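# Thread every cord through both forks, centred

## Task

Route each cord so it passes through both forks, with the cord's midpoint lying between the two forks and each of its two ends reaching well beyond them.

## Robot and tools

Robot: two arms, left_arm and right_arm, each ending in a five-finger hand. right_arm carries a right hand; left_arm carries a left hand, the mirror image. In the scene frame the origin sits at table-top height midway between the nominal bases, +z is up, +x points out over the table, and left_arm is on the +y side. Calibrated bases: left_arm at (-0.007, +0.249, +0.035) m, right_arm at (+0.018, -0.268, +0.014) m, each turned only slightly about z. A post stands fixed behind the arms; do not strike it.

Hand point: a point 0.05 m in front of the palm. Its +z runs along the straight fingers, +y out of the palm, +x across the palm away from the thumb (for the left hand +x points toward the thumb). Straight fingertips reach 0.06 to 0.07 m past the point, and their centre lines sit 0.06 m behind it along -y. A wrist bracket on the little-finger side can catch on things.

Frames: reported hand positions (m), orientations (quat_wxyz), Hand targets and wrist-camera poses are in each arm's own base frame. Fixed cameras and the table use the scene frame. Pose offsets run along that arm's base axes, and rotations turn about its Hand target position.

execute_actions(actions, cameras): actions is a list of actions; each action is a table of up to 15 rows, one row per 1/30 s step; fewer rows means the last row is held to step 15. Every row has 28 numbers in [-1, 1], covering both arms even if one is idle: left dx, dy, dz, rx, ry, rz, then left little, ring, middle, index, thumb_bend, thumb_turn, force_limit, speed, then the same 14 for the right arm. The six pose numbers are an offset from the Hand target as it was when that action began (every row counts from that same start, not from the row before); 1.0 equals 0.6 m or 180 degrees, and rx, ry, rz form one rotation vector. Sending the same offset again moves further. Six zeros asks nothing new of that arm. Images come back only when actions is empty or cameras lists names (["all"] for all).

Hand numbers are absolute targets, not offsets. Fingers and thumb_bend: +1 straight, -1 curled. thumb_turn: +1 beside the palm, -1 opposite the fingers. force_limit scales from about 0 N at -1 to 10 N at +1 (15 N for the two thumb motors). speed rises from near zero at -1 to full at +0.48 and stays full above. There is no 'no change' value: to keep a hand as it is, repeat the eight numbers from the last row actually run for it; before any has run, use hand_measured plus hand_force_limit and hand_speed. For a gentle grip close with speed at -0.94 or below. To squeeze harder, raise force_limit and send a target closed beyond hand_measured; to loosen, send one more open than hand_measured. Thumb turned in front, the hand encloses objects about 0.035 to 0.065 m thick; thumb tip against index pad can pinch light items.

move(target, speed, blend, blocking, cameras): target is one 28-number row or a list of up to 15 rows. Pose numbers are offsets from each arm's Hand target at the start of the move, and every row in the list counts from those same start targets. speed is the path top speed in m/s (0.002 to 4.3, default 0.25; rotation up to twice that in rad/s), one value or one per target. blend, in m, rounds corners of a list; 0 stops at each. Paths end together and are cut off after 10 s. blocking=false returns after about 0.5 s while motion continues. Paths do not avoid obstacles or the other arm. The result adds a move: line (done, off_target, moving, held, fault) with limits such as paced (pose clipped) or held (steps withheld).

wait(seconds, cameras): 0 to 3600 s, sends nothing new; returns early if a running move ends. stop(cameras): brakes a running move. zoom_image(camera, region): region is [x0, y0, x1, y1] in pixels of the newest image, at most 504 by 504. show_instructions(): shows the reference pages. finished_scene(scene): ends the scene for good; scene is 1.

Cameras: cam_head_left, cam_head_right, cam_high, cam_low, cam_left_wrist, cam_right_wrist, each 672x504.

Results: end_effector_position and quat per arm, Hand target (the last commanded pose after clipping; the next offsets start from it), joint positions, velocities and torques, motor temperatures, and per hand hand_measured, hand_stopped_by (moving, target, force, stalled, fault), hand_load_n (fingertip load, positive when pushed open; a lost grip shows as load near 0), hand_force_limit, hand_speed. Action calls also list hand positions at some steps.

Behaviour: orientation commands are clipped to 40 degrees from the measured one each step. Hands commonly rest 1 to 3 cm (sometimes 5 cm) off target, mostly low, without any contact; a further execute_actions call re-requests the target, or send the remaining gap as an offset. Near the base, a small hand motion can swing the whole arm.

Avoid: anything leaving the table (fails the task), dropping items even slightly, releasing moving parts, fast hits on the post or table, hard pushes, overloading fingers, and any contact between the two arms or hands (can end the scene). To end a push against something, command a target back past the hand point. Long holds, stretched reach or pushing into unreachable poses heat motors; at 100 °C the arm drops for 30 to 60 s. Objects may occasionally be nudged by outside disturbances.

Each tool is called after "Emit:" by a JSON object that holds its "name" and its "arguments", one argument or row to a line.

Reference images:

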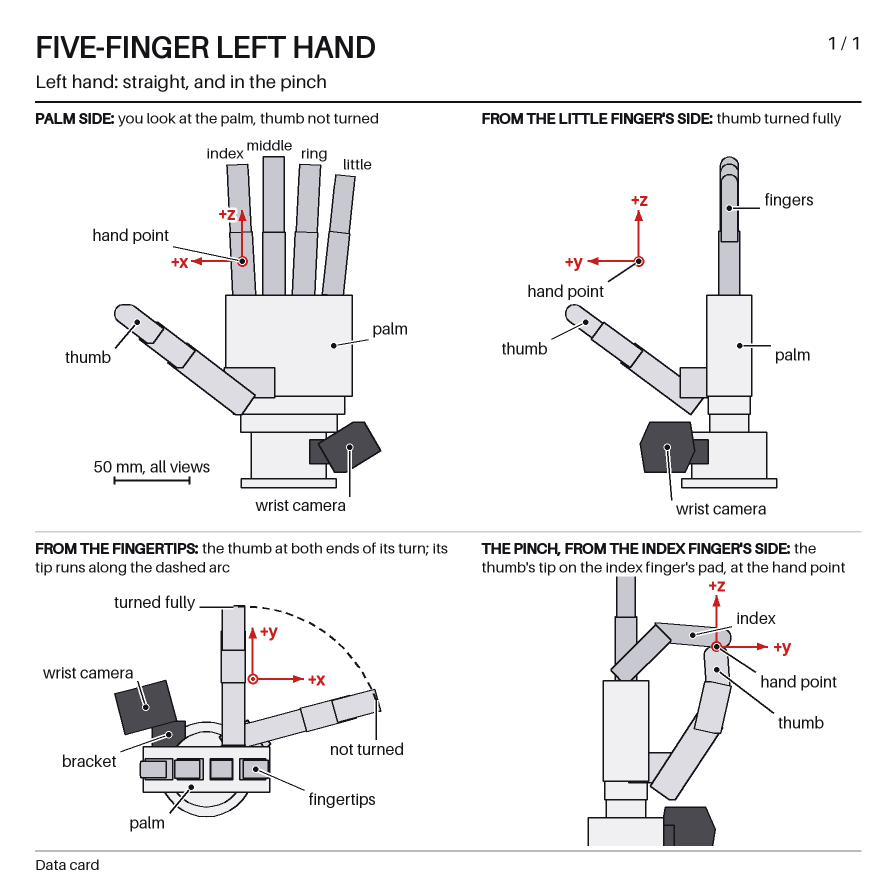

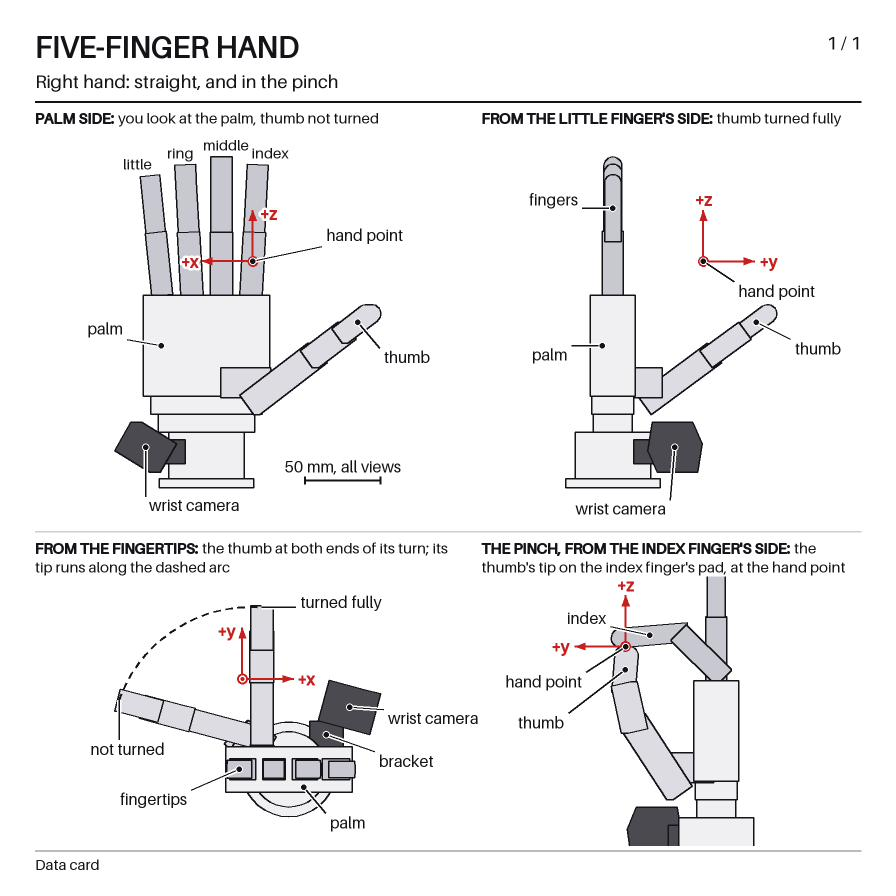

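## Session

Emit:
{"name": "execute_actions", "arguments": {
  "actions": []
}}

Scene clock: 0.00 s.
left_arm: end_effector_position=(+0.1734, -0.1012, +0.0807) hand_measured=(+1.000, +1.000, +1.000, +1.000, +1.000, +1.000) hand_load_n=(+0.0, +0.0, +0.0, +0.0, +0.0, +0.0) hand_stopped_by=(target, target, target, target, target, target) hand_force_limit=0.00 hand_speed=-0.80 end_effector_quat_wxyz=(-0.046, +0.749, -0.657, +0.068) | right_arm: end_effector_position=(+0.3056, +0.0853, +0.2804) hand_measured=(+1.000, +1.000, +1.000, +1.000, +1.000, +1.000) hand_load_n=(+0.0, +0.0, +0.0, +0.0, +0.0, +0.0) hand_stopped_by=(target, target, target, target, target, target) hand_force_limit=0.00 hand_speed=-0.80 end_effector_quat_wxyz=(+0.206, +0.915, +0.249, +0.240)
Joint positions: left_arm=[-0.288 0.863 0.574 -1.119 -0.027 -0.416] | right_arm=[0.781 1.028 1.023 -1.317 0.599 -1.398]
Joint velocities: within noise
Joint torques (N m): no reading
Motor temperatures (°C): left_arm=[35 26 30 29 28 36] | right_arm=[31 37 37 30 28 32]
Heat: left arm: hottest wrist roll 36 °C; right arm: hottest shoulder 37 °C.
Hand target: left_arm +0.1812, -0.1043, +0.0878; -0.049, +0.749, -0.656, +0.079 | right_arm +0.3106, +0.0896, +0.2923; +0.199, +0.914, +0.244, +0.255

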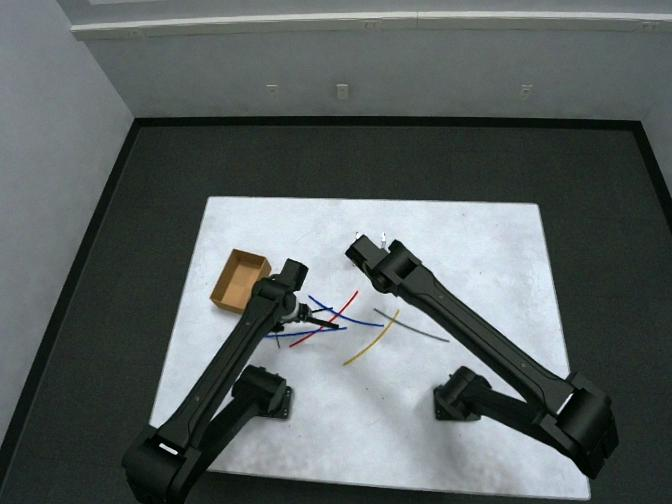

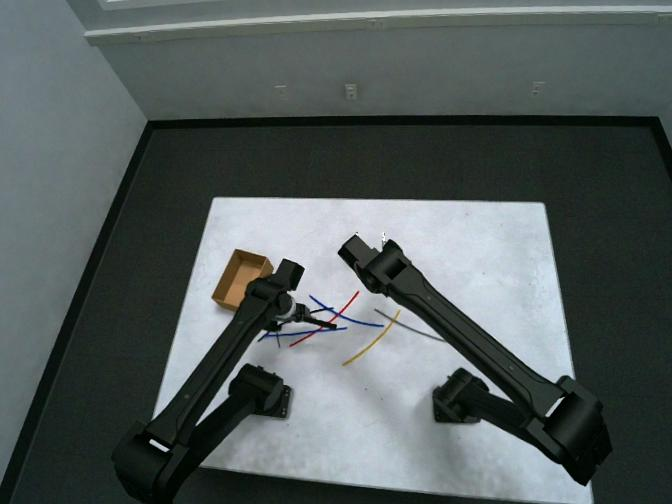

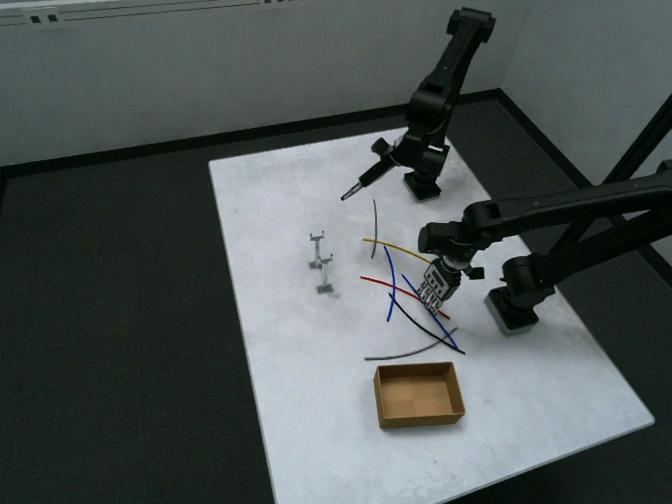

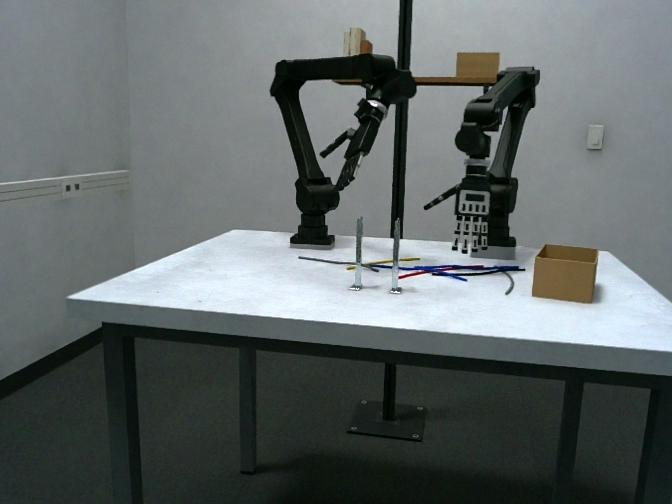

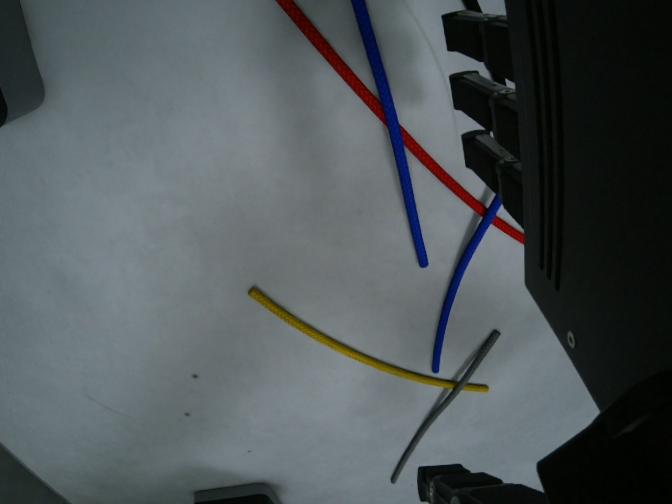

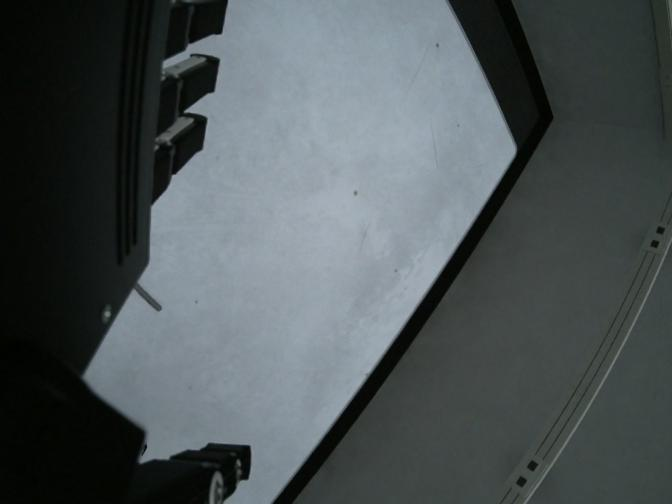

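Emit:
{"name": "zoom_image", "arguments": {
  "camera": "cam_high",
  "region": [280, 180, 500, 400]
}}

Emit:
{"name": "zoom_image", "arguments": {
  "camera": "cam_head_left",
  "region": [200, 200, 480, 410]
}}

Emit:
{"name": "zoom_image", "arguments": {
  "camera": "cam_low",
  "region": [260, 180, 620, 330]
}}

Scaled by 2.291 from the camera's image (finer frame: 960x720).

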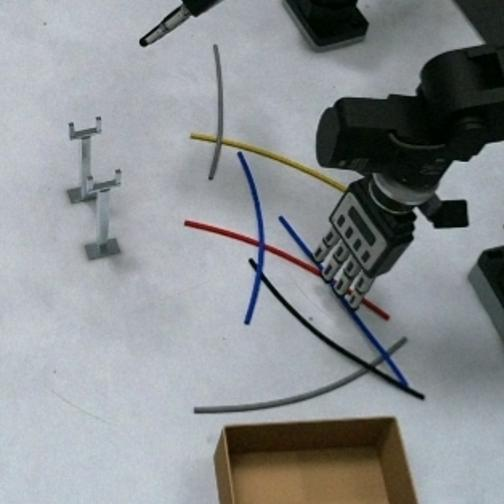

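Scaled by 1.800 from the camera's image (finer frame: 960x720).

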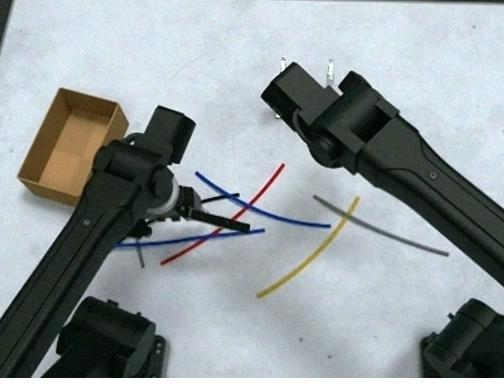

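Scaled by 1.400 from the camera's image (finer frame: 960x720).

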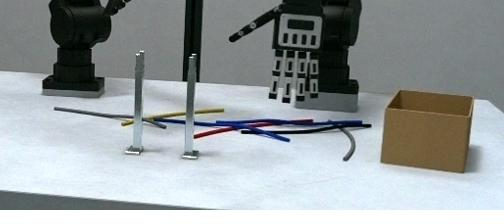

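Emit:
{"name": "move", "arguments": {
  "target": [0.05, 0.4, 0.25, 0, 0, 0, 1, 1, 1, 1, 1, 1, 0, -0.8, -0.1, -0.4, 0.05, 0, 0, 0, 1, 1, 1, 1, 1, 1, 0, -0.8],
  "speed": 0.25,
  "cameras": ["all"]
}}

Scene clock: 66.23 s.
left_arm: end_effector_position=(+0.2027, +0.1255, +0.2236) hand_measured=(+1.000, +1.000, +1.000, +1.000, +1.000, +1.000) hand_load_n=(+0.0, +0.0, +0.0, +0.0, -0.5, +0.0) hand_stopped_by=(target, target, target, target, target, target) hand_force_limit=0.00 hand_speed=-0.80 end_effector_quat_wxyz=(-0.034, +0.750, -0.656, +0.074) | right_arm: end_effector_position=(+0.2434, -0.1463, +0.3123) hand_measured=(+1.000, +1.000, +1.000, +1.000, +1.000, +1.000) hand_load_n=(+0.0, +0.0, +0.0, +0.0, +0.0, +0.0) hand_stopped_by=(target, target, target, target, target, target) hand_force_limit=0.00 hand_speed=-0.80 end_effector_quat_wxyz=(+0.223, +0.936, +0.161, +0.220)
Joint positions: left_arm=[0.652 1.063 1.066 -1.478 0.131 0.512] | right_arm=[-0.092 0.633 0.905 -1.274 0.306 -2.093]
Joint torques (N m): left_arm=[1.85 -4.6 13.3 -0.32 0.18 0.18] | right_arm=[-1.03 1.79 12.15 2.25 0.07 -0.28]
Motor temperatures (°C): left_arm=[34 26 35 29 28 35] | right_arm=[31 36 47 29 28 31]
Heat: left arm: hottest elbow 35 °C; right arm: hottest elbow 47 °C.
Hand target: left_arm +0.2111, +0.1357, +0.2378; -0.049, +0.749, -0.656, +0.079 | right_arm +0.2506, -0.1504, +0.3224; +0.199, +0.914, +0.244, +0.255
Off the commanded pose: left_arm 0.019 m, 2 deg | right_arm 0.013 m, 11 deg.
joint sent to its limit (right arm) — joint 6 (wrist roll), lower limit. The joint targets are off in orientation, not in position.
move: off_target (left_arm, right_arm)
cam_left_wrist: T_world_to_cam=[[0.97955, -0.09679, 0.1764, -0.23069], [-0.18044, -0.81045, 0.55733, 0.01275], [0.08902, -0.57776, -0.81134, 0.3478]] pos_world=[0.19731, 0.18895, 0.31577]
cam_right_wrist: T_world_to_cam=[[0.4532, -0.69985, 0.5521, -0.38401], [-0.89123, -0.34327, 0.29643, 0.06729], [-0.01794, -0.62639, -0.7793, 0.26846]] pos_world=[0.23882, -0.07749, 0.40128]

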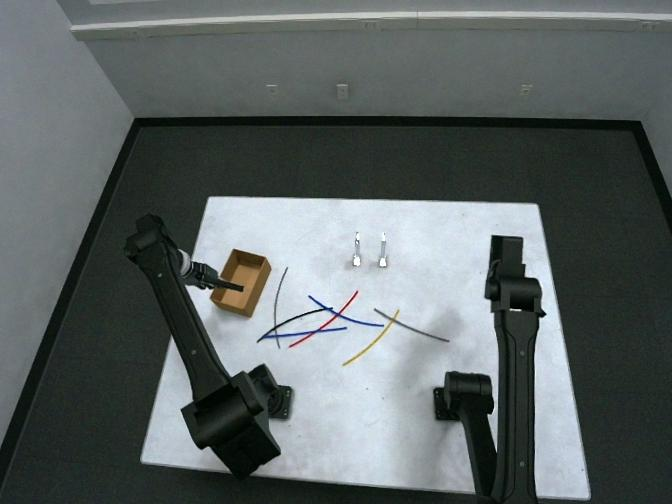

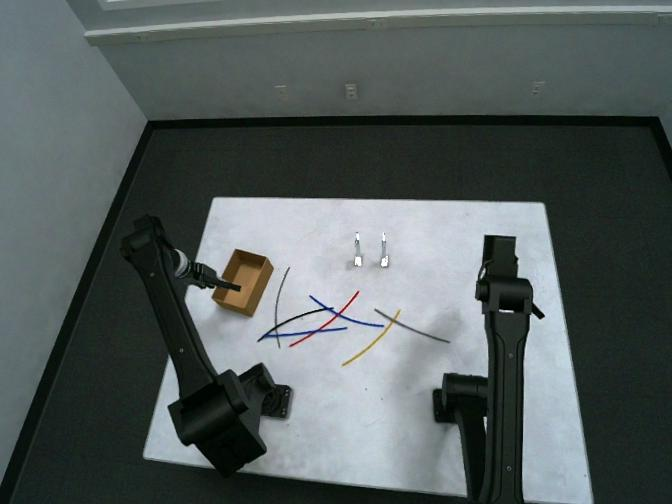

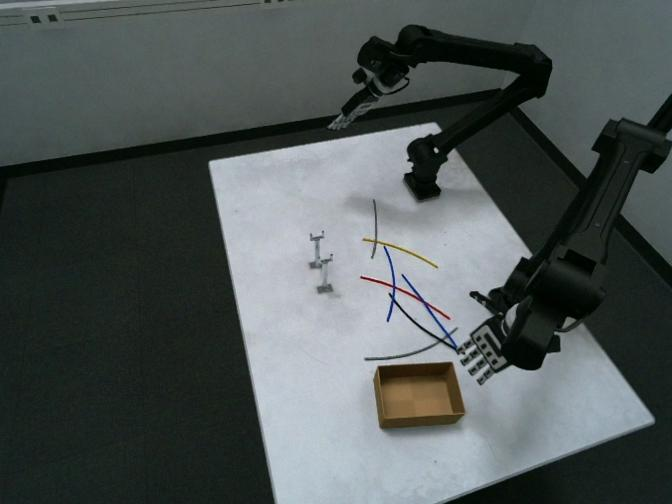

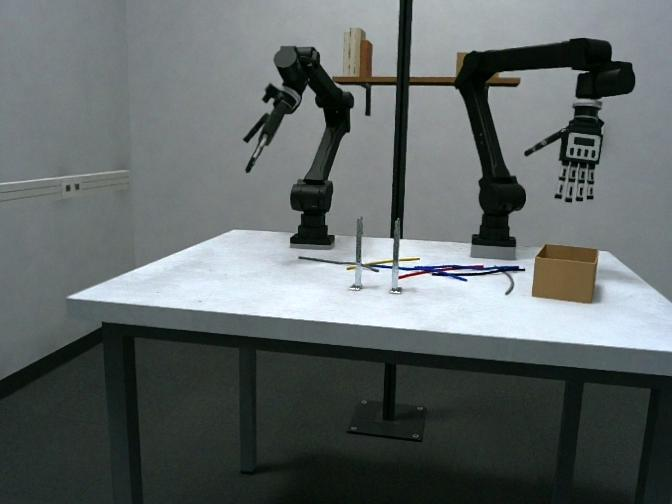

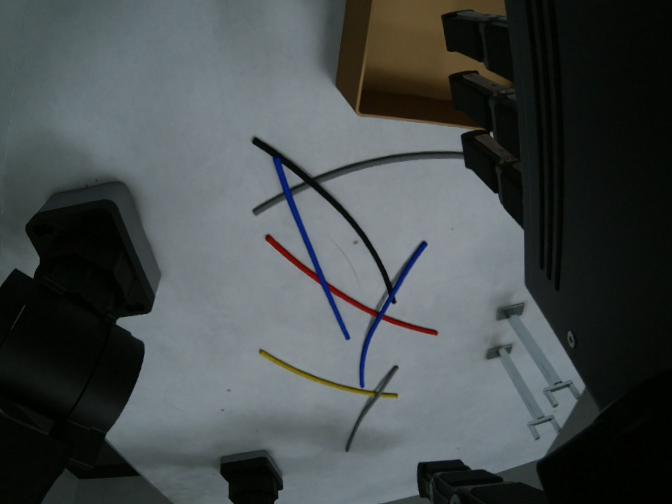

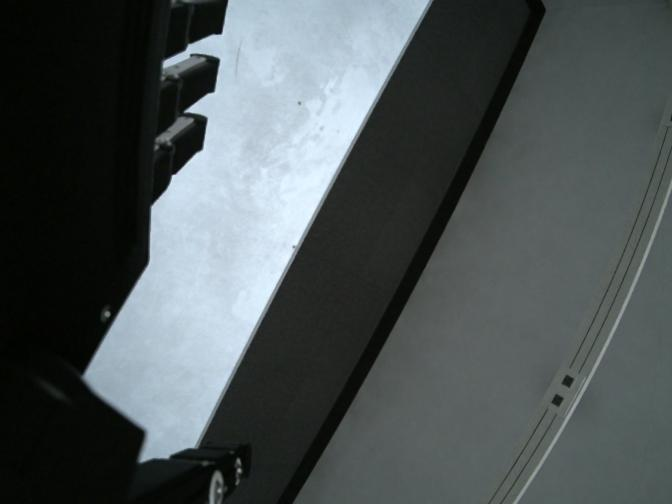

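Emit:
{"name": "zoom_image", "arguments": {
  "camera": "cam_high",
  "region": [290, 190, 490, 380]
}}

Emit:
{"name": "zoom_image", "arguments": {
  "camera": "cam_head_left",
  "region": [250, 220, 470, 380]
}}

Emit:
{"name": "zoom_image", "arguments": {
  "camera": "cam_high",
  "region": [290, 215, 360, 305]
}}

Emit:
{"name": "zoom_image", "arguments": {
  "camera": "cam_low",
  "region": [320, 200, 440, 310]
}}

Emit:
{"name": "zoom_image", "arguments": {
  "camera": "cam_left_wrist",
  "region": [230, 120, 600, 470]
}}

Scaled by 2.520 from the camera's image (finer frame: 960x720).

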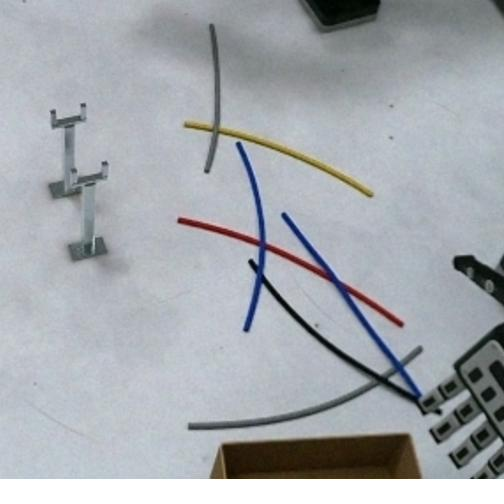

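Scaled by 2.291 from the camera's image (finer frame: 960x720).

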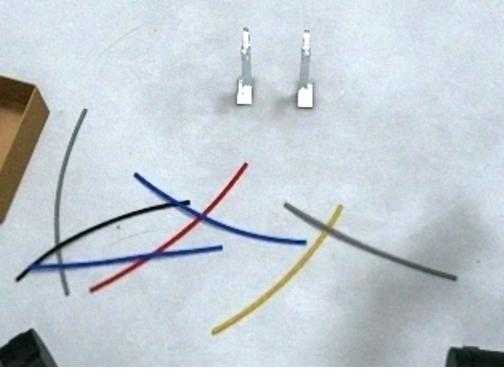

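Scaled by 5.600 from the camera's image (finer frame: 960x720).

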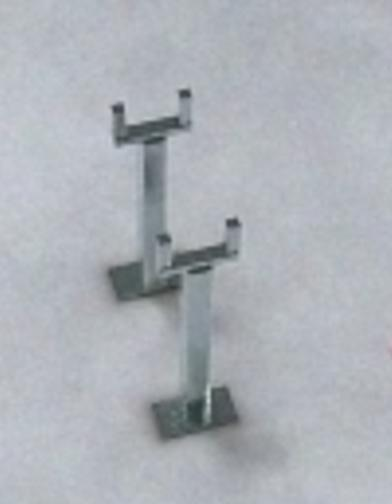

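Scaled by 4.200 from the camera's image (finer frame: 960x720).

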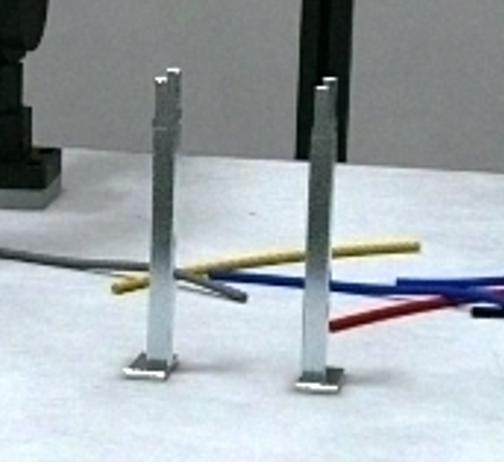

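Scaled by 1.362 from the camera's image (finer frame: 960x720).

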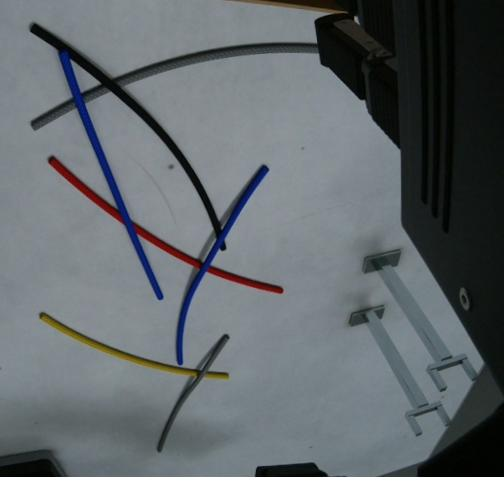

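Emit:
{"name": "move", "arguments": {
  "target": [0, 0, 0, 0, 0, 0, 1, 1, 0, 0, 0.3, -1, -0.4, 0, 0, 0, 0, 0, 0, 0, 1, 1, 0, 0, 0.3, -1, -0.4, 0],
  "cameras": ["cam_left_wrist", "cam_right_wrist"]
}}

Scene clock: 229.20 s.
left_arm: end_effector_position=(+0.2025, +0.1258, +0.2236) hand_measured=(+1.000, +1.000, +0.000, +0.000, +0.300, -1.000) hand_load_n=(+0.0, +0.0, +0.0, +0.0, +0.0, +0.0) hand_stopped_by=(target, target, target, target, target, target) hand_force_limit=-0.40 hand_speed=0.00 end_effector_quat_wxyz=(-0.034, +0.749, -0.658, +0.074) | right_arm: end_effector_position=(+0.2435, -0.1463, +0.3124) hand_measured=(+1.000, +1.000, +0.000, +0.000, +0.300, -1.000) hand_load_n=(+0.0, +0.0, +0.0, +0.0, +0.0, +0.5) hand_stopped_by=(target, target, target, target, target, target) hand_force_limit=-0.40 hand_speed=0.00 end_effector_quat_wxyz=(+0.223, +0.936, +0.162, +0.220)
Joint positions: left_arm=[0.652 1.063 1.066 -1.478 0.131 0.517] | right_arm=[-0.092 0.633 0.905 -1.274 0.306 -2.095]
Joint torques (N m): left_arm=[1.9 -4.54 13.3 -0.34 0.15 0.17] | right_arm=[-1.03 1.79 12.18 2.26 0.08 -0.27]
Motor temperatures (°C): left_arm=[33 27 41 28 27 33] | right_arm=[31 35 48 29 27 30]
Heat: left arm: hottest elbow 41 °C; right arm: hottest elbow 48 °C.
Hand target: left_arm +0.2111, +0.1357, +0.2378; -0.049, +0.749, -0.656, +0.079 | right_arm +0.2506, -0.1504, +0.3224; +0.199, +0.914, +0.244, +0.255
Off the commanded pose: left_arm 0.019 m, 2 deg | right_arm 0.013 m, 11 deg.
joint sent to its limit (right arm) — joint 6 (wrist roll), lower limit. The joint targets are off in orientation, not in position.
move: done
cam_left_wrist: T_world_to_cam=[[0.97907, -0.10136, 0.17651, -0.22984], [-0.18422, -0.81006, 0.55665, 0.0138], [0.08656, -0.57752, -0.81178, 0.34848]] pos_world=[0.1974, 0.18914, 0.31577]
cam_right_wrist: T_world_to_cam=[[0.45437, -0.69886, 0.55239, -0.38427], [-0.89064, -0.34417, 0.29716, 0.06683], [-0.01755, -0.627, -0.77882, 0.26819]] pos_world=[0.23883, -0.07739, 0.40128]

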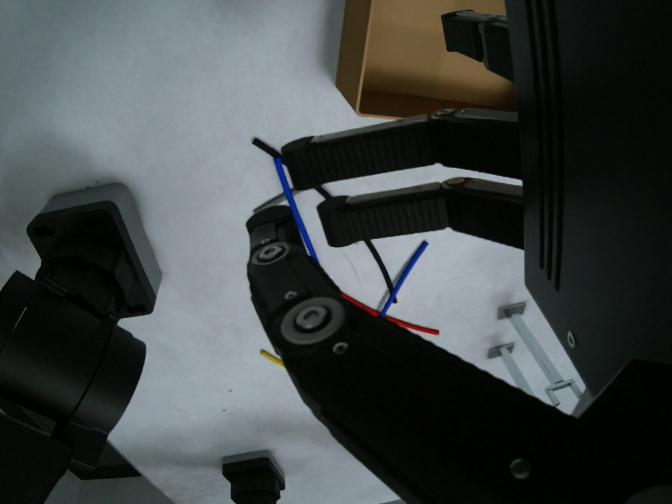

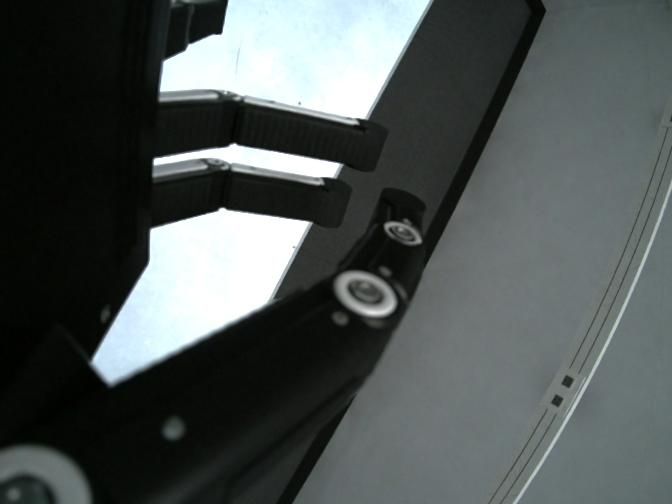

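Emit:
{"name": "move", "arguments": {
  "target": [0, 0, 0, 0, 0, 0, 1, 1, -0.6, -0.6, 0.2, -1, -0.7, -0.7, 0, 0, 0, 0, 0, 0, 1, 1, -0.6, -0.6, 0.0, -1, -0.7, -0.7],
  "cameras": ["cam_left_wrist", "cam_right_wrist"]
}}

Scene clock: 235.03 s.
left_arm: end_effector_position=(+0.2025, +0.1258, +0.2236) hand_measured=(+1.000, +1.000, -0.246, -0.272, +0.200, -1.000) hand_load_n=(+0.0, +0.0, +3.5, +1.5, +0.0, -2.0) hand_stopped_by=(target, target, force, force, target, target) hand_force_limit=-0.70 hand_speed=-0.70 end_effector_quat_wxyz=(-0.034, +0.749, -0.658, +0.074) | right_arm: end_effector_position=(+0.2435, -0.1463, +0.3124) hand_measured=(+1.000, +1.000, -0.246, -0.272, +0.146, -1.000) hand_load_n=(+0.0, +0.0, +2.0, +2.5, +2.5, +0.0) hand_stopped_by=(target, target, force, force, force, target) hand_force_limit=-0.70 hand_speed=-0.70 end_effector_quat_wxyz=(+0.223, +0.936, +0.162, +0.220)
Joint positions: left_arm=[0.652 1.063 1.066 -1.478 0.131 0.517] | right_arm=[-0.092 0.633 0.905 -1.274 0.306 -2.095]
Joint torques (N m): left_arm=[1.9 -4.54 13.3 -0.34 0.15 0.17] | right_arm=[-0.97 1.79 12.19 2.26 0.09 -0.27]
Heat: left arm: hottest elbow 41 °C; right arm: hottest elbow 48 °C.
Hand target: left_arm +0.2111, +0.1357, +0.2378; -0.049, +0.749, -0.656, +0.079 | right_arm +0.2506, -0.1504, +0.3224; +0.199, +0.914, +0.244, +0.255
Off the commanded pose: left_arm 0.019 m, 2 deg | right_arm 0.013 m, 11 deg.
joint sent to its limit (right arm) — joint 6 (wrist roll), lower limit. The joint targets are off in orientation, not in position.
move: done
cam_left_wrist: T_world_to_cam=[[0.97907, -0.10136, 0.17651, -0.22984], [-0.18422, -0.81006, 0.55665, 0.0138], [0.08656, -0.57752, -0.81178, 0.34848]] pos_world=[0.1974, 0.18914, 0.31577]
cam_right_wrist: T_world_to_cam=[[0.45437, -0.69886, 0.55239, -0.38427], [-0.89064, -0.34417, 0.29716, 0.06683], [-0.01755, -0.627, -0.77882, 0.26819]] pos_world=[0.23883, -0.07739, 0.40128]

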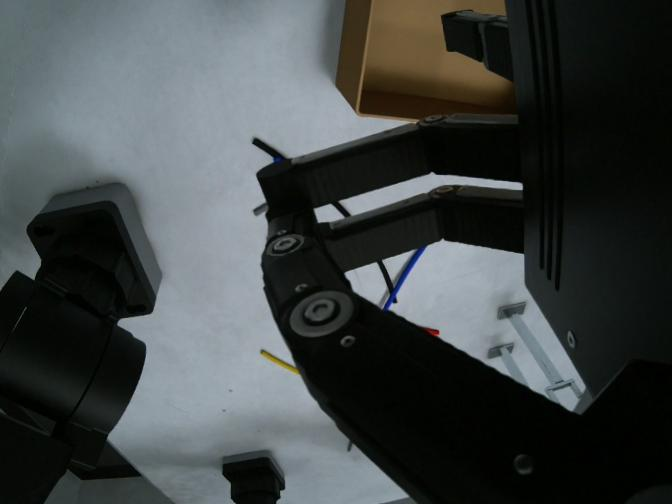

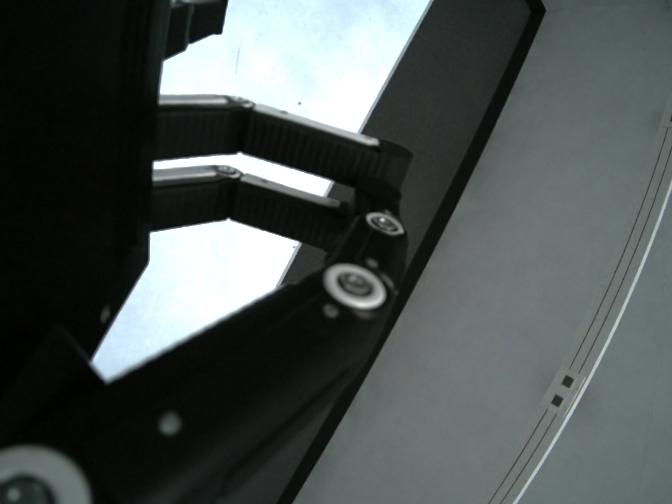

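Emit:
{"name": "move", "arguments": {
  "target": [
    [0.05, -0.45, 0.0, -0.0053, -0.117, -0.07, 1, 1, -0.12, -0.12, 0.4, -1, -0.7, 0, -0.08, -0.08, 0, 0.1878, -0.0798, -0.2633, 1, 1, -0.12, -0.12, 0.4, -1, -0.7, 0],
    [0.0673, -0.9035, -0.146, -0.0106, -0.2346, -0.1417, 1, 1, -0.12, -0.12, 0.4, -1, -0.7, 0, -0.167, -0.167, 0, 0.3755, -0.1596, -0.5265, 1, 1, -0.12, -0.12, 0.4, -1, -0.7, 0]
  ],
  "speed": 0.3,
  "blend": 0.05,
  "cameras": ["cam_left_wrist", "cam_high", "cam_head_left"]
}}

Scene clock: 291.37 s.
left_arm: end_effector_position=(+0.2477, -0.3882, +0.1326) hand_measured=(+1.000, +1.000, -0.120, -0.120, +0.400, -1.000) hand_load_n=(+0.0, +0.0, +0.0, +0.0, +0.0, +0.0) hand_stopped_by=(target, target, target, target, target, target) hand_force_limit=-0.70 hand_speed=0.00 end_effector_quat_wxyz=(+0.252, -0.517, +0.745, -0.339) | right_arm: end_effector_position=(+0.1463, -0.2415, +0.2945) hand_measured=(+1.000, +1.000, -0.120, -0.120, +0.400, -1.000) hand_load_n=(+0.0, +0.0, +0.0, +0.0, +0.0, +0.0) hand_stopped_by=(target, target, target, target, target, target) hand_force_limit=-0.70 hand_speed=0.00 end_effector_quat_wxyz=(-0.126, +0.676, -0.671, +0.278)
Joint positions: left_arm=[-1.13 1.235 0.835 -0.481 -0.583 -0.557] | right_arm=[-1.197 0.906 1.138 -1.359 -0.449 -1.101]
Joint torques (N m): left_arm=[0.09 -7.77 12.29 1.5 -0.52 0.14] | right_arm=[-0.67 -1.38 16.57 0.53 -0.46 0.09]
Heat: left arm: hottest elbow 41 °C; right arm: hottest elbow 49 °C.
Hand target: left_arm +0.2515, -0.4064, +0.1503; +0.250, -0.512, +0.738, -0.361 | right_arm +0.1504, -0.2506, +0.3223; -0.121, +0.669, -0.669, +0.300
Off the commanded pose: left_arm 0.026 m, 3 deg | right_arm 0.030 m, 3 deg.
move: off_target (left_arm, right_arm)
cam_left_wrist: T_world_to_cam=[[0.4913, -0.44453, 0.74901, -0.39826], [-0.79174, -0.58633, 0.17135, -0.05527], [0.36299, -0.67721, -0.64002, -0.15607]] pos_world=[0.20855, -0.31514, 0.20789]
Images, in order (width x height): cam_head_left 672x504, cam_high 672x504, cam_left_wrist 672x504.

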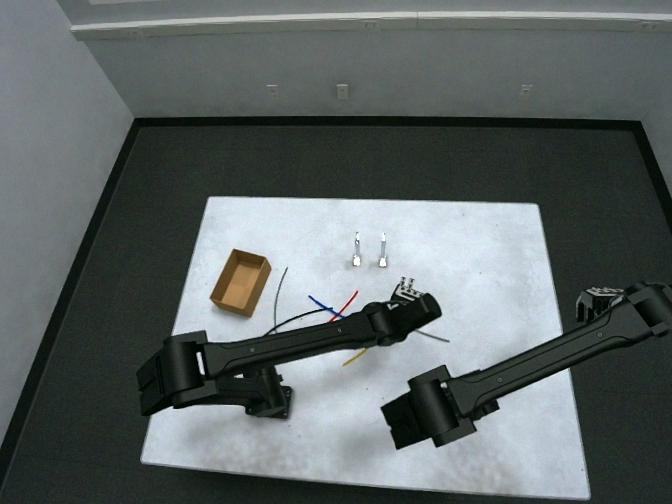

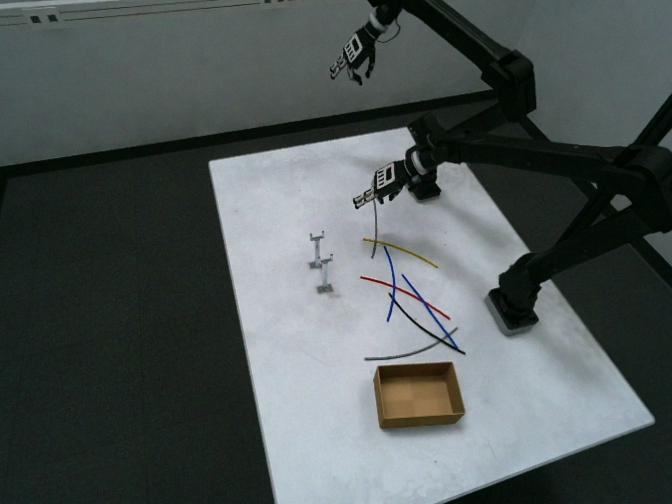

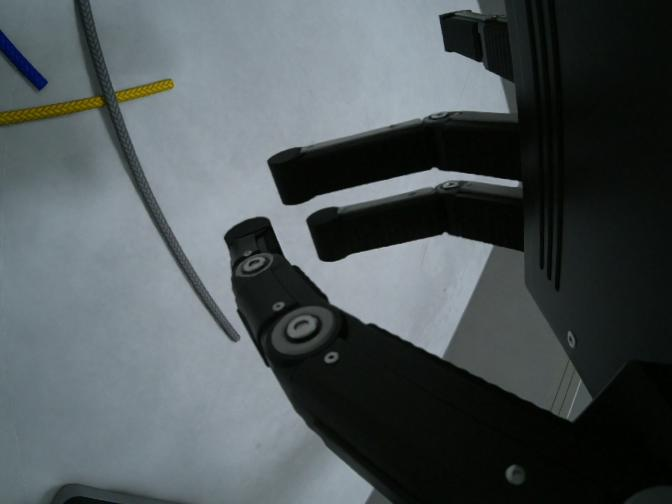

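Emit:
{"name": "move", "arguments": {
  "target": [0.0243, -0.0623, -0.15, 0, 0, 0, 1, 1, -0.12, -0.12, 0.4, -1, -0.7, 0, 0, 0, 0, 0, 0, 0, 1, 1, -0.12, -0.12, 0.4, -1, -0.7, 0],
  "speed": 0.15,
  "cameras": ["cam_left_wrist", "cam_high", "cam_low"]
}}

Scene clock: 316.77 s.
left_arm: end_effector_position=(+0.2701, -0.4380, +0.0613) hand_measured=(+1.000, +1.000, -0.120, -0.120, +0.400, -1.000) hand_load_n=(+0.0, +0.0, +0.0, +0.0, +0.0, +0.0) hand_stopped_by=(target, target, target, target, target, target) hand_force_limit=-0.70 hand_speed=0.00 end_effector_quat_wxyz=(+0.250, -0.517, +0.738, -0.354) | right_arm: end_effector_position=(+0.1463, -0.2415, +0.2945) hand_measured=(+1.000, +1.000, -0.120, -0.120, +0.400, -1.000) hand_load_n=(+0.0, +0.0, +0.0, +0.0, +0.0, +0.0) hand_stopped_by=(target, target, target, target, target, target) hand_force_limit=-0.70 hand_speed=0.00 end_effector_quat_wxyz=(-0.126, +0.676, -0.671, +0.278)
Joint positions: left_arm=[-1.133 1.477 0.835 -0.204 -0.587 -0.557] | right_arm=[-1.197 0.906 1.138 -1.359 -0.449 -1.101]
Joint torques (N m): left_arm=[-0.09 -10.34 7.8 1.54 -0.5 0.1] | right_arm=[-0.73 -1.38 16.58 0.51 -0.46 0.09]
Heat: left arm: hottest elbow 39 °C; right arm: hottest elbow 48 °C.
Hand target: left_arm +0.2661, -0.4439, +0.0602; +0.250, -0.512, +0.739, -0.361 | right_arm +0.1504, -0.2506, +0.3223; -0.121, +0.669, -0.669, +0.300
Off the commanded pose: left_arm 0.007 m, 1 deg | right_arm 0.030 m, 3 deg.
move: done
cam_left_wrist: T_world_to_cam=[[0.47817, -0.42216, 0.77016, -0.36611], [-0.79524, -0.58028, 0.17566, -0.05112], [0.37275, -0.69646, -0.61319, -0.2563]] pos_world=[0.22995, -0.36273, 0.13378]
Images, in order (width x height): cam_high 672x504, cam_low 672x504, cam_left_wrist 672x504.

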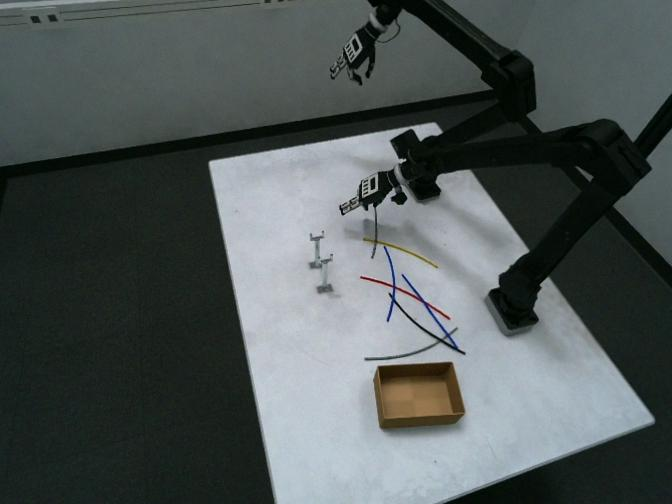

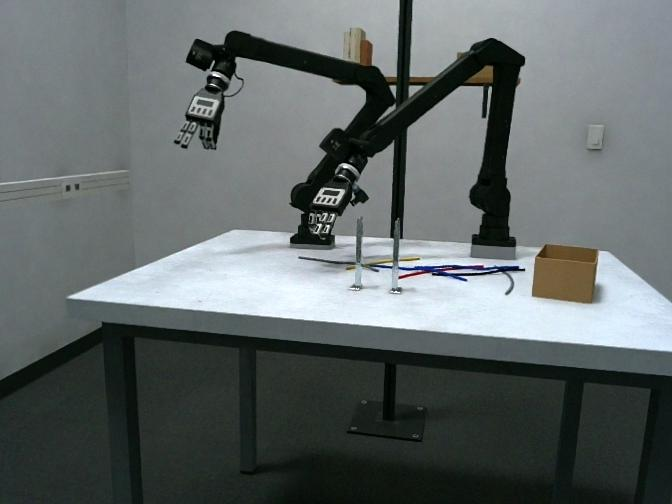

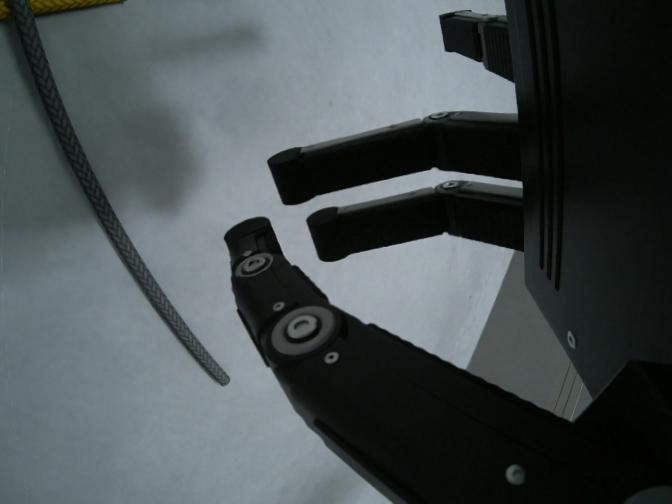

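Emit:
{"name": "move", "arguments": {
  "target": [-0.0215, 0.0207, -0.0933, 0, 0, 0, 1, 1, -0.12, -0.12, 0.4, -1, -0.7, 0, 0, 0, 0, 0, 0, 0, 1, 1, -0.12, -0.12, 0.4, -1, -0.7, 0],
  "speed": 0.1,
  "cameras": ["cam_left_wrist", "cam_high", "cam_low"]
}}

Scene clock: 336.43 s.
left_arm: end_effector_position=(+0.2590, -0.4273, +0.0085) hand_measured=(+1.000, +1.000, -0.120, -0.120, +0.400, -1.000) hand_load_n=(-0.5, +0.0, +0.0, +0.0, +0.0, +0.0) hand_stopped_by=(target, target, target, target, target, target) hand_force_limit=-0.70 hand_speed=0.00 end_effector_quat_wxyz=(+0.251, -0.515, +0.738, -0.357) | right_arm: end_effector_position=(+0.1463, -0.2415, +0.2945) hand_measured=(+1.000, +1.000, -0.120, -0.120, +0.400, -1.000) hand_load_n=(+0.0, +0.0, +0.0, +0.0, +0.0, +0.0) hand_stopped_by=(target, target, target, target, target, target) hand_force_limit=-0.70 hand_speed=0.00 end_effector_quat_wxyz=(-0.126, +0.676, -0.671, +0.278)
Joint positions: left_arm=[-1.148 1.554 0.737 -0.03 -0.597 -0.563] | right_arm=[-1.197 0.906 1.138 -1.359 -0.449 -1.101]
Joint torques (N m): left_arm=[-0.26 -9.99 6.39 1.54 -0.51 0.01] | right_arm=[-0.73 -1.38 16.59 0.53 -0.46 0.09]
Heat: left arm: hottest elbow 37 °C; right arm: hottest elbow 49 °C.
Hand target: left_arm +0.2531, -0.4314, +0.0041; +0.250, -0.512, +0.739, -0.361 | right_arm +0.1504, -0.2506, +0.3223; -0.121, +0.669, -0.669, +0.300
Off the commanded pose: left_arm 0.008 m, 1 deg | right_arm 0.030 m, 3 deg.
move: done
cam_left_wrist: T_world_to_cam=[[0.47216, -0.42333, 0.77321, -0.31449], [-0.7985, -0.57699, 0.17171, -0.04212], [0.37344, -0.69848, -0.61046, -0.27817]] pos_world=[0.21874, -0.35173, 0.08059]
Images, in order (width x height): cam_high 672x504, cam_low 672x504, cam_left_wrist 672x504.

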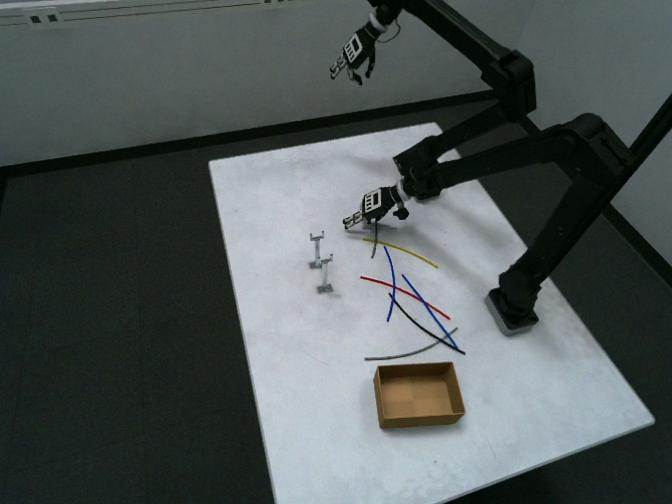

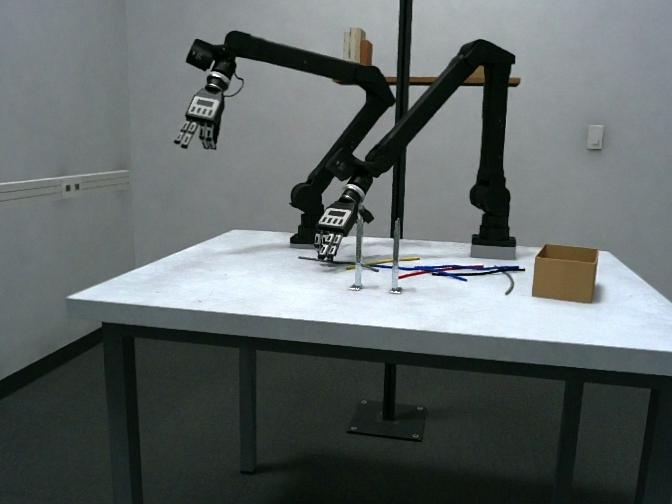

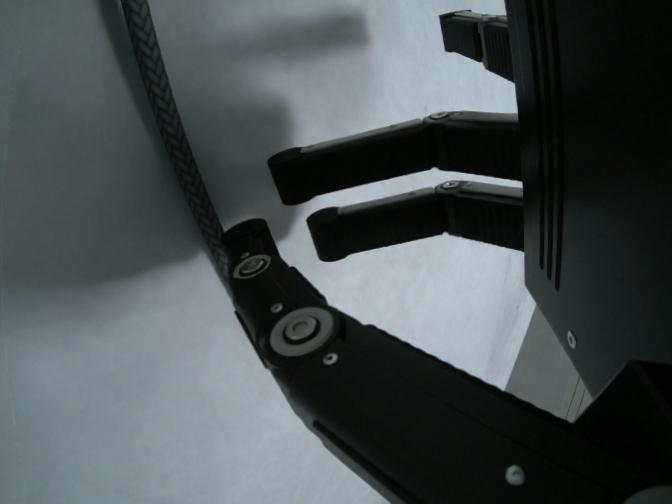

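Emit:
{"name": "move", "arguments": {
  "target": [0, 0, -0.035, 0, 0, 0, 1, 1, -0.12, -0.12, 0.4, -1, -0.7, 0, 0, 0, 0, 0, 0, 0, 1, 1, -0.12, -0.12, 0.4, -1, -0.7, 0],
  "speed": 0.05,
  "cameras": ["cam_left_wrist"]
}}

Scene clock: 348.33 s.
left_arm: end_effector_position=(+0.2621, -0.4312, -0.0024) hand_measured=(+1.000, +1.000, -0.120, -0.120, +0.400, -1.000) hand_load_n=(+0.0, -0.5, -2.5, +0.0, +0.5, +0.0) hand_stopped_by=(target, target, target, target, target, target) hand_force_limit=-0.70 hand_speed=0.00 end_effector_quat_wxyz=(+0.253, -0.514, +0.734, -0.365) | right_arm: end_effector_position=(+0.1463, -0.2415, +0.2945) hand_measured=(+1.000, +1.000, -0.120, -0.120, +0.400, -1.000) hand_load_n=(+0.0, +0.0, +0.0, +0.0, +0.0, +0.0) hand_stopped_by=(target, target, target, target, target, target) hand_force_limit=-0.70 hand_speed=0.00 end_effector_quat_wxyz=(-0.126, +0.676, -0.671, +0.278)
Joint positions: left_arm=[-1.148 1.591 0.727 0.038 -0.603 -0.557] | right_arm=[-1.197 0.906 1.138 -1.359 -0.449 -1.101]
Joint torques (N m): left_arm=[-0.15 -9 5.52 1.55 -0.31 0.02] | right_arm=[-0.62 -1.32 16.58 0.5 -0.46 0.09]
Motor temperatures (°C): left_arm=[32 27 36 28 27 32] | right_arm=[31 34 50 28 27 30]
Heat: left arm: hottest elbow 36 °C; right arm: hottest elbow 50 °C.
Hand target: left_arm +0.2531, -0.4313, -0.0169; +0.250, -0.512, +0.739, -0.361 | right_arm +0.1504, -0.2506, +0.3223; -0.121, +0.669, -0.669, +0.300
Off the commanded pose: left_arm 0.017 m, 1 deg | right_arm 0.030 m, 3 deg.
move: off_target (left_arm)
cam_left_wrist: T_world_to_cam=[[0.46081, -0.41322, 0.78543, -0.30178], [-0.801, -0.57474, 0.16757, -0.03843], [0.38217, -0.70635, -0.59583, -0.29424]] pos_world=[0.22073, -0.35463, 0.06815]

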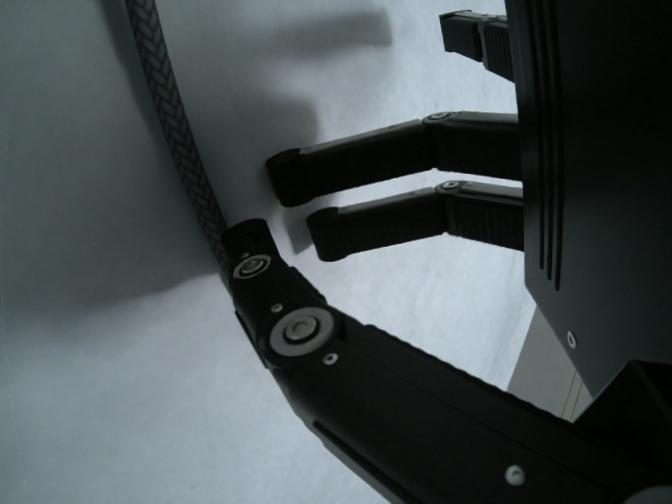

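Emit:
{"name": "move", "arguments": {
  "target": [-0.0168, 0.0022, 0.0508, 0, 0, 0, 1, 1, -0.12, -0.12, 0.4, -1, -0.7, 0, 0, 0, 0, 0, 0, 0, 1, 1, -0.12, -0.12, 0.4, -1, -0.7, 0],
  "speed": 0.1,
  "cameras": ["cam_left_wrist"]
}}

Scene clock: 364.70 s.
left_arm: end_effector_position=(+0.2485, -0.4267, +0.0094) hand_measured=(+1.000, +1.000, -0.120, -0.120, +0.400, -1.000) hand_load_n=(+0.0, +0.0, +0.0, +0.0, +0.0, +0.0) hand_stopped_by=(target, target, target, target, target, target) hand_force_limit=-0.70 hand_speed=0.00 end_effector_quat_wxyz=(+0.251, -0.514, +0.739, -0.357) | right_arm: end_effector_position=(+0.1463, -0.2415, +0.2945) hand_measured=(+1.000, +1.000, -0.120, -0.120, +0.400, -1.000) hand_load_n=(+0.0, +0.0, +0.0, +0.0, +0.0, +0.0) hand_stopped_by=(target, target, target, target, target, target) hand_force_limit=-0.70 hand_speed=0.00 end_effector_quat_wxyz=(-0.126, +0.676, -0.671, +0.278)
Joint positions: left_arm=[-1.172 1.541 0.727 -0.045 -0.613 -0.583] | right_arm=[-1.197 0.906 1.138 -1.359 -0.449 -1.101]
Joint torques (N m): left_arm=[-0.09 -11.34 6.98 0.58 -0.52 0] | right_arm=[-0.73 -1.32 16.58 0.51 -0.45 0.09]
Heat: left arm: hottest elbow 35 °C; right arm: hottest elbow 51 °C.
Hand target: left_arm +0.2430, -0.4300, +0.0136; +0.250, -0.512, +0.739, -0.361 | right_arm +0.1504, -0.2506, +0.3223; -0.121, +0.669, -0.669, +0.300
Off the commanded pose: left_arm 0.008 m, 1 deg | right_arm 0.030 m, 3 deg.
move: done
cam_left_wrist: T_world_to_cam=[[0.47129, -0.42496, 0.77285, -0.31041], [-0.79946, -0.57591, 0.17085, -0.04969], [0.37249, -0.69839, -0.61116, -0.27293]] pos_world=[0.20823, -0.35114, 0.08159]

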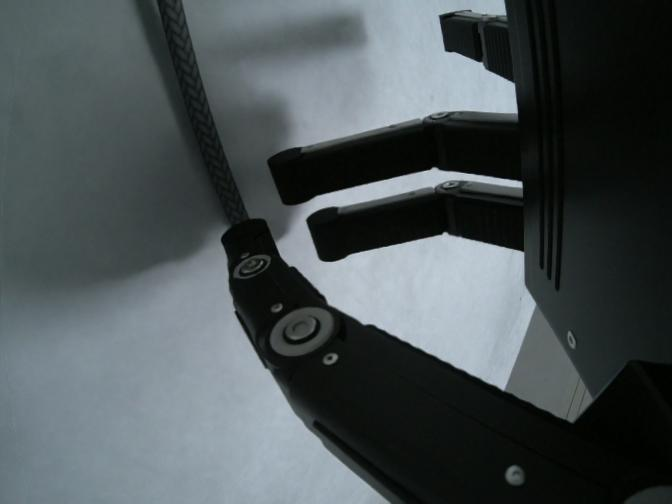

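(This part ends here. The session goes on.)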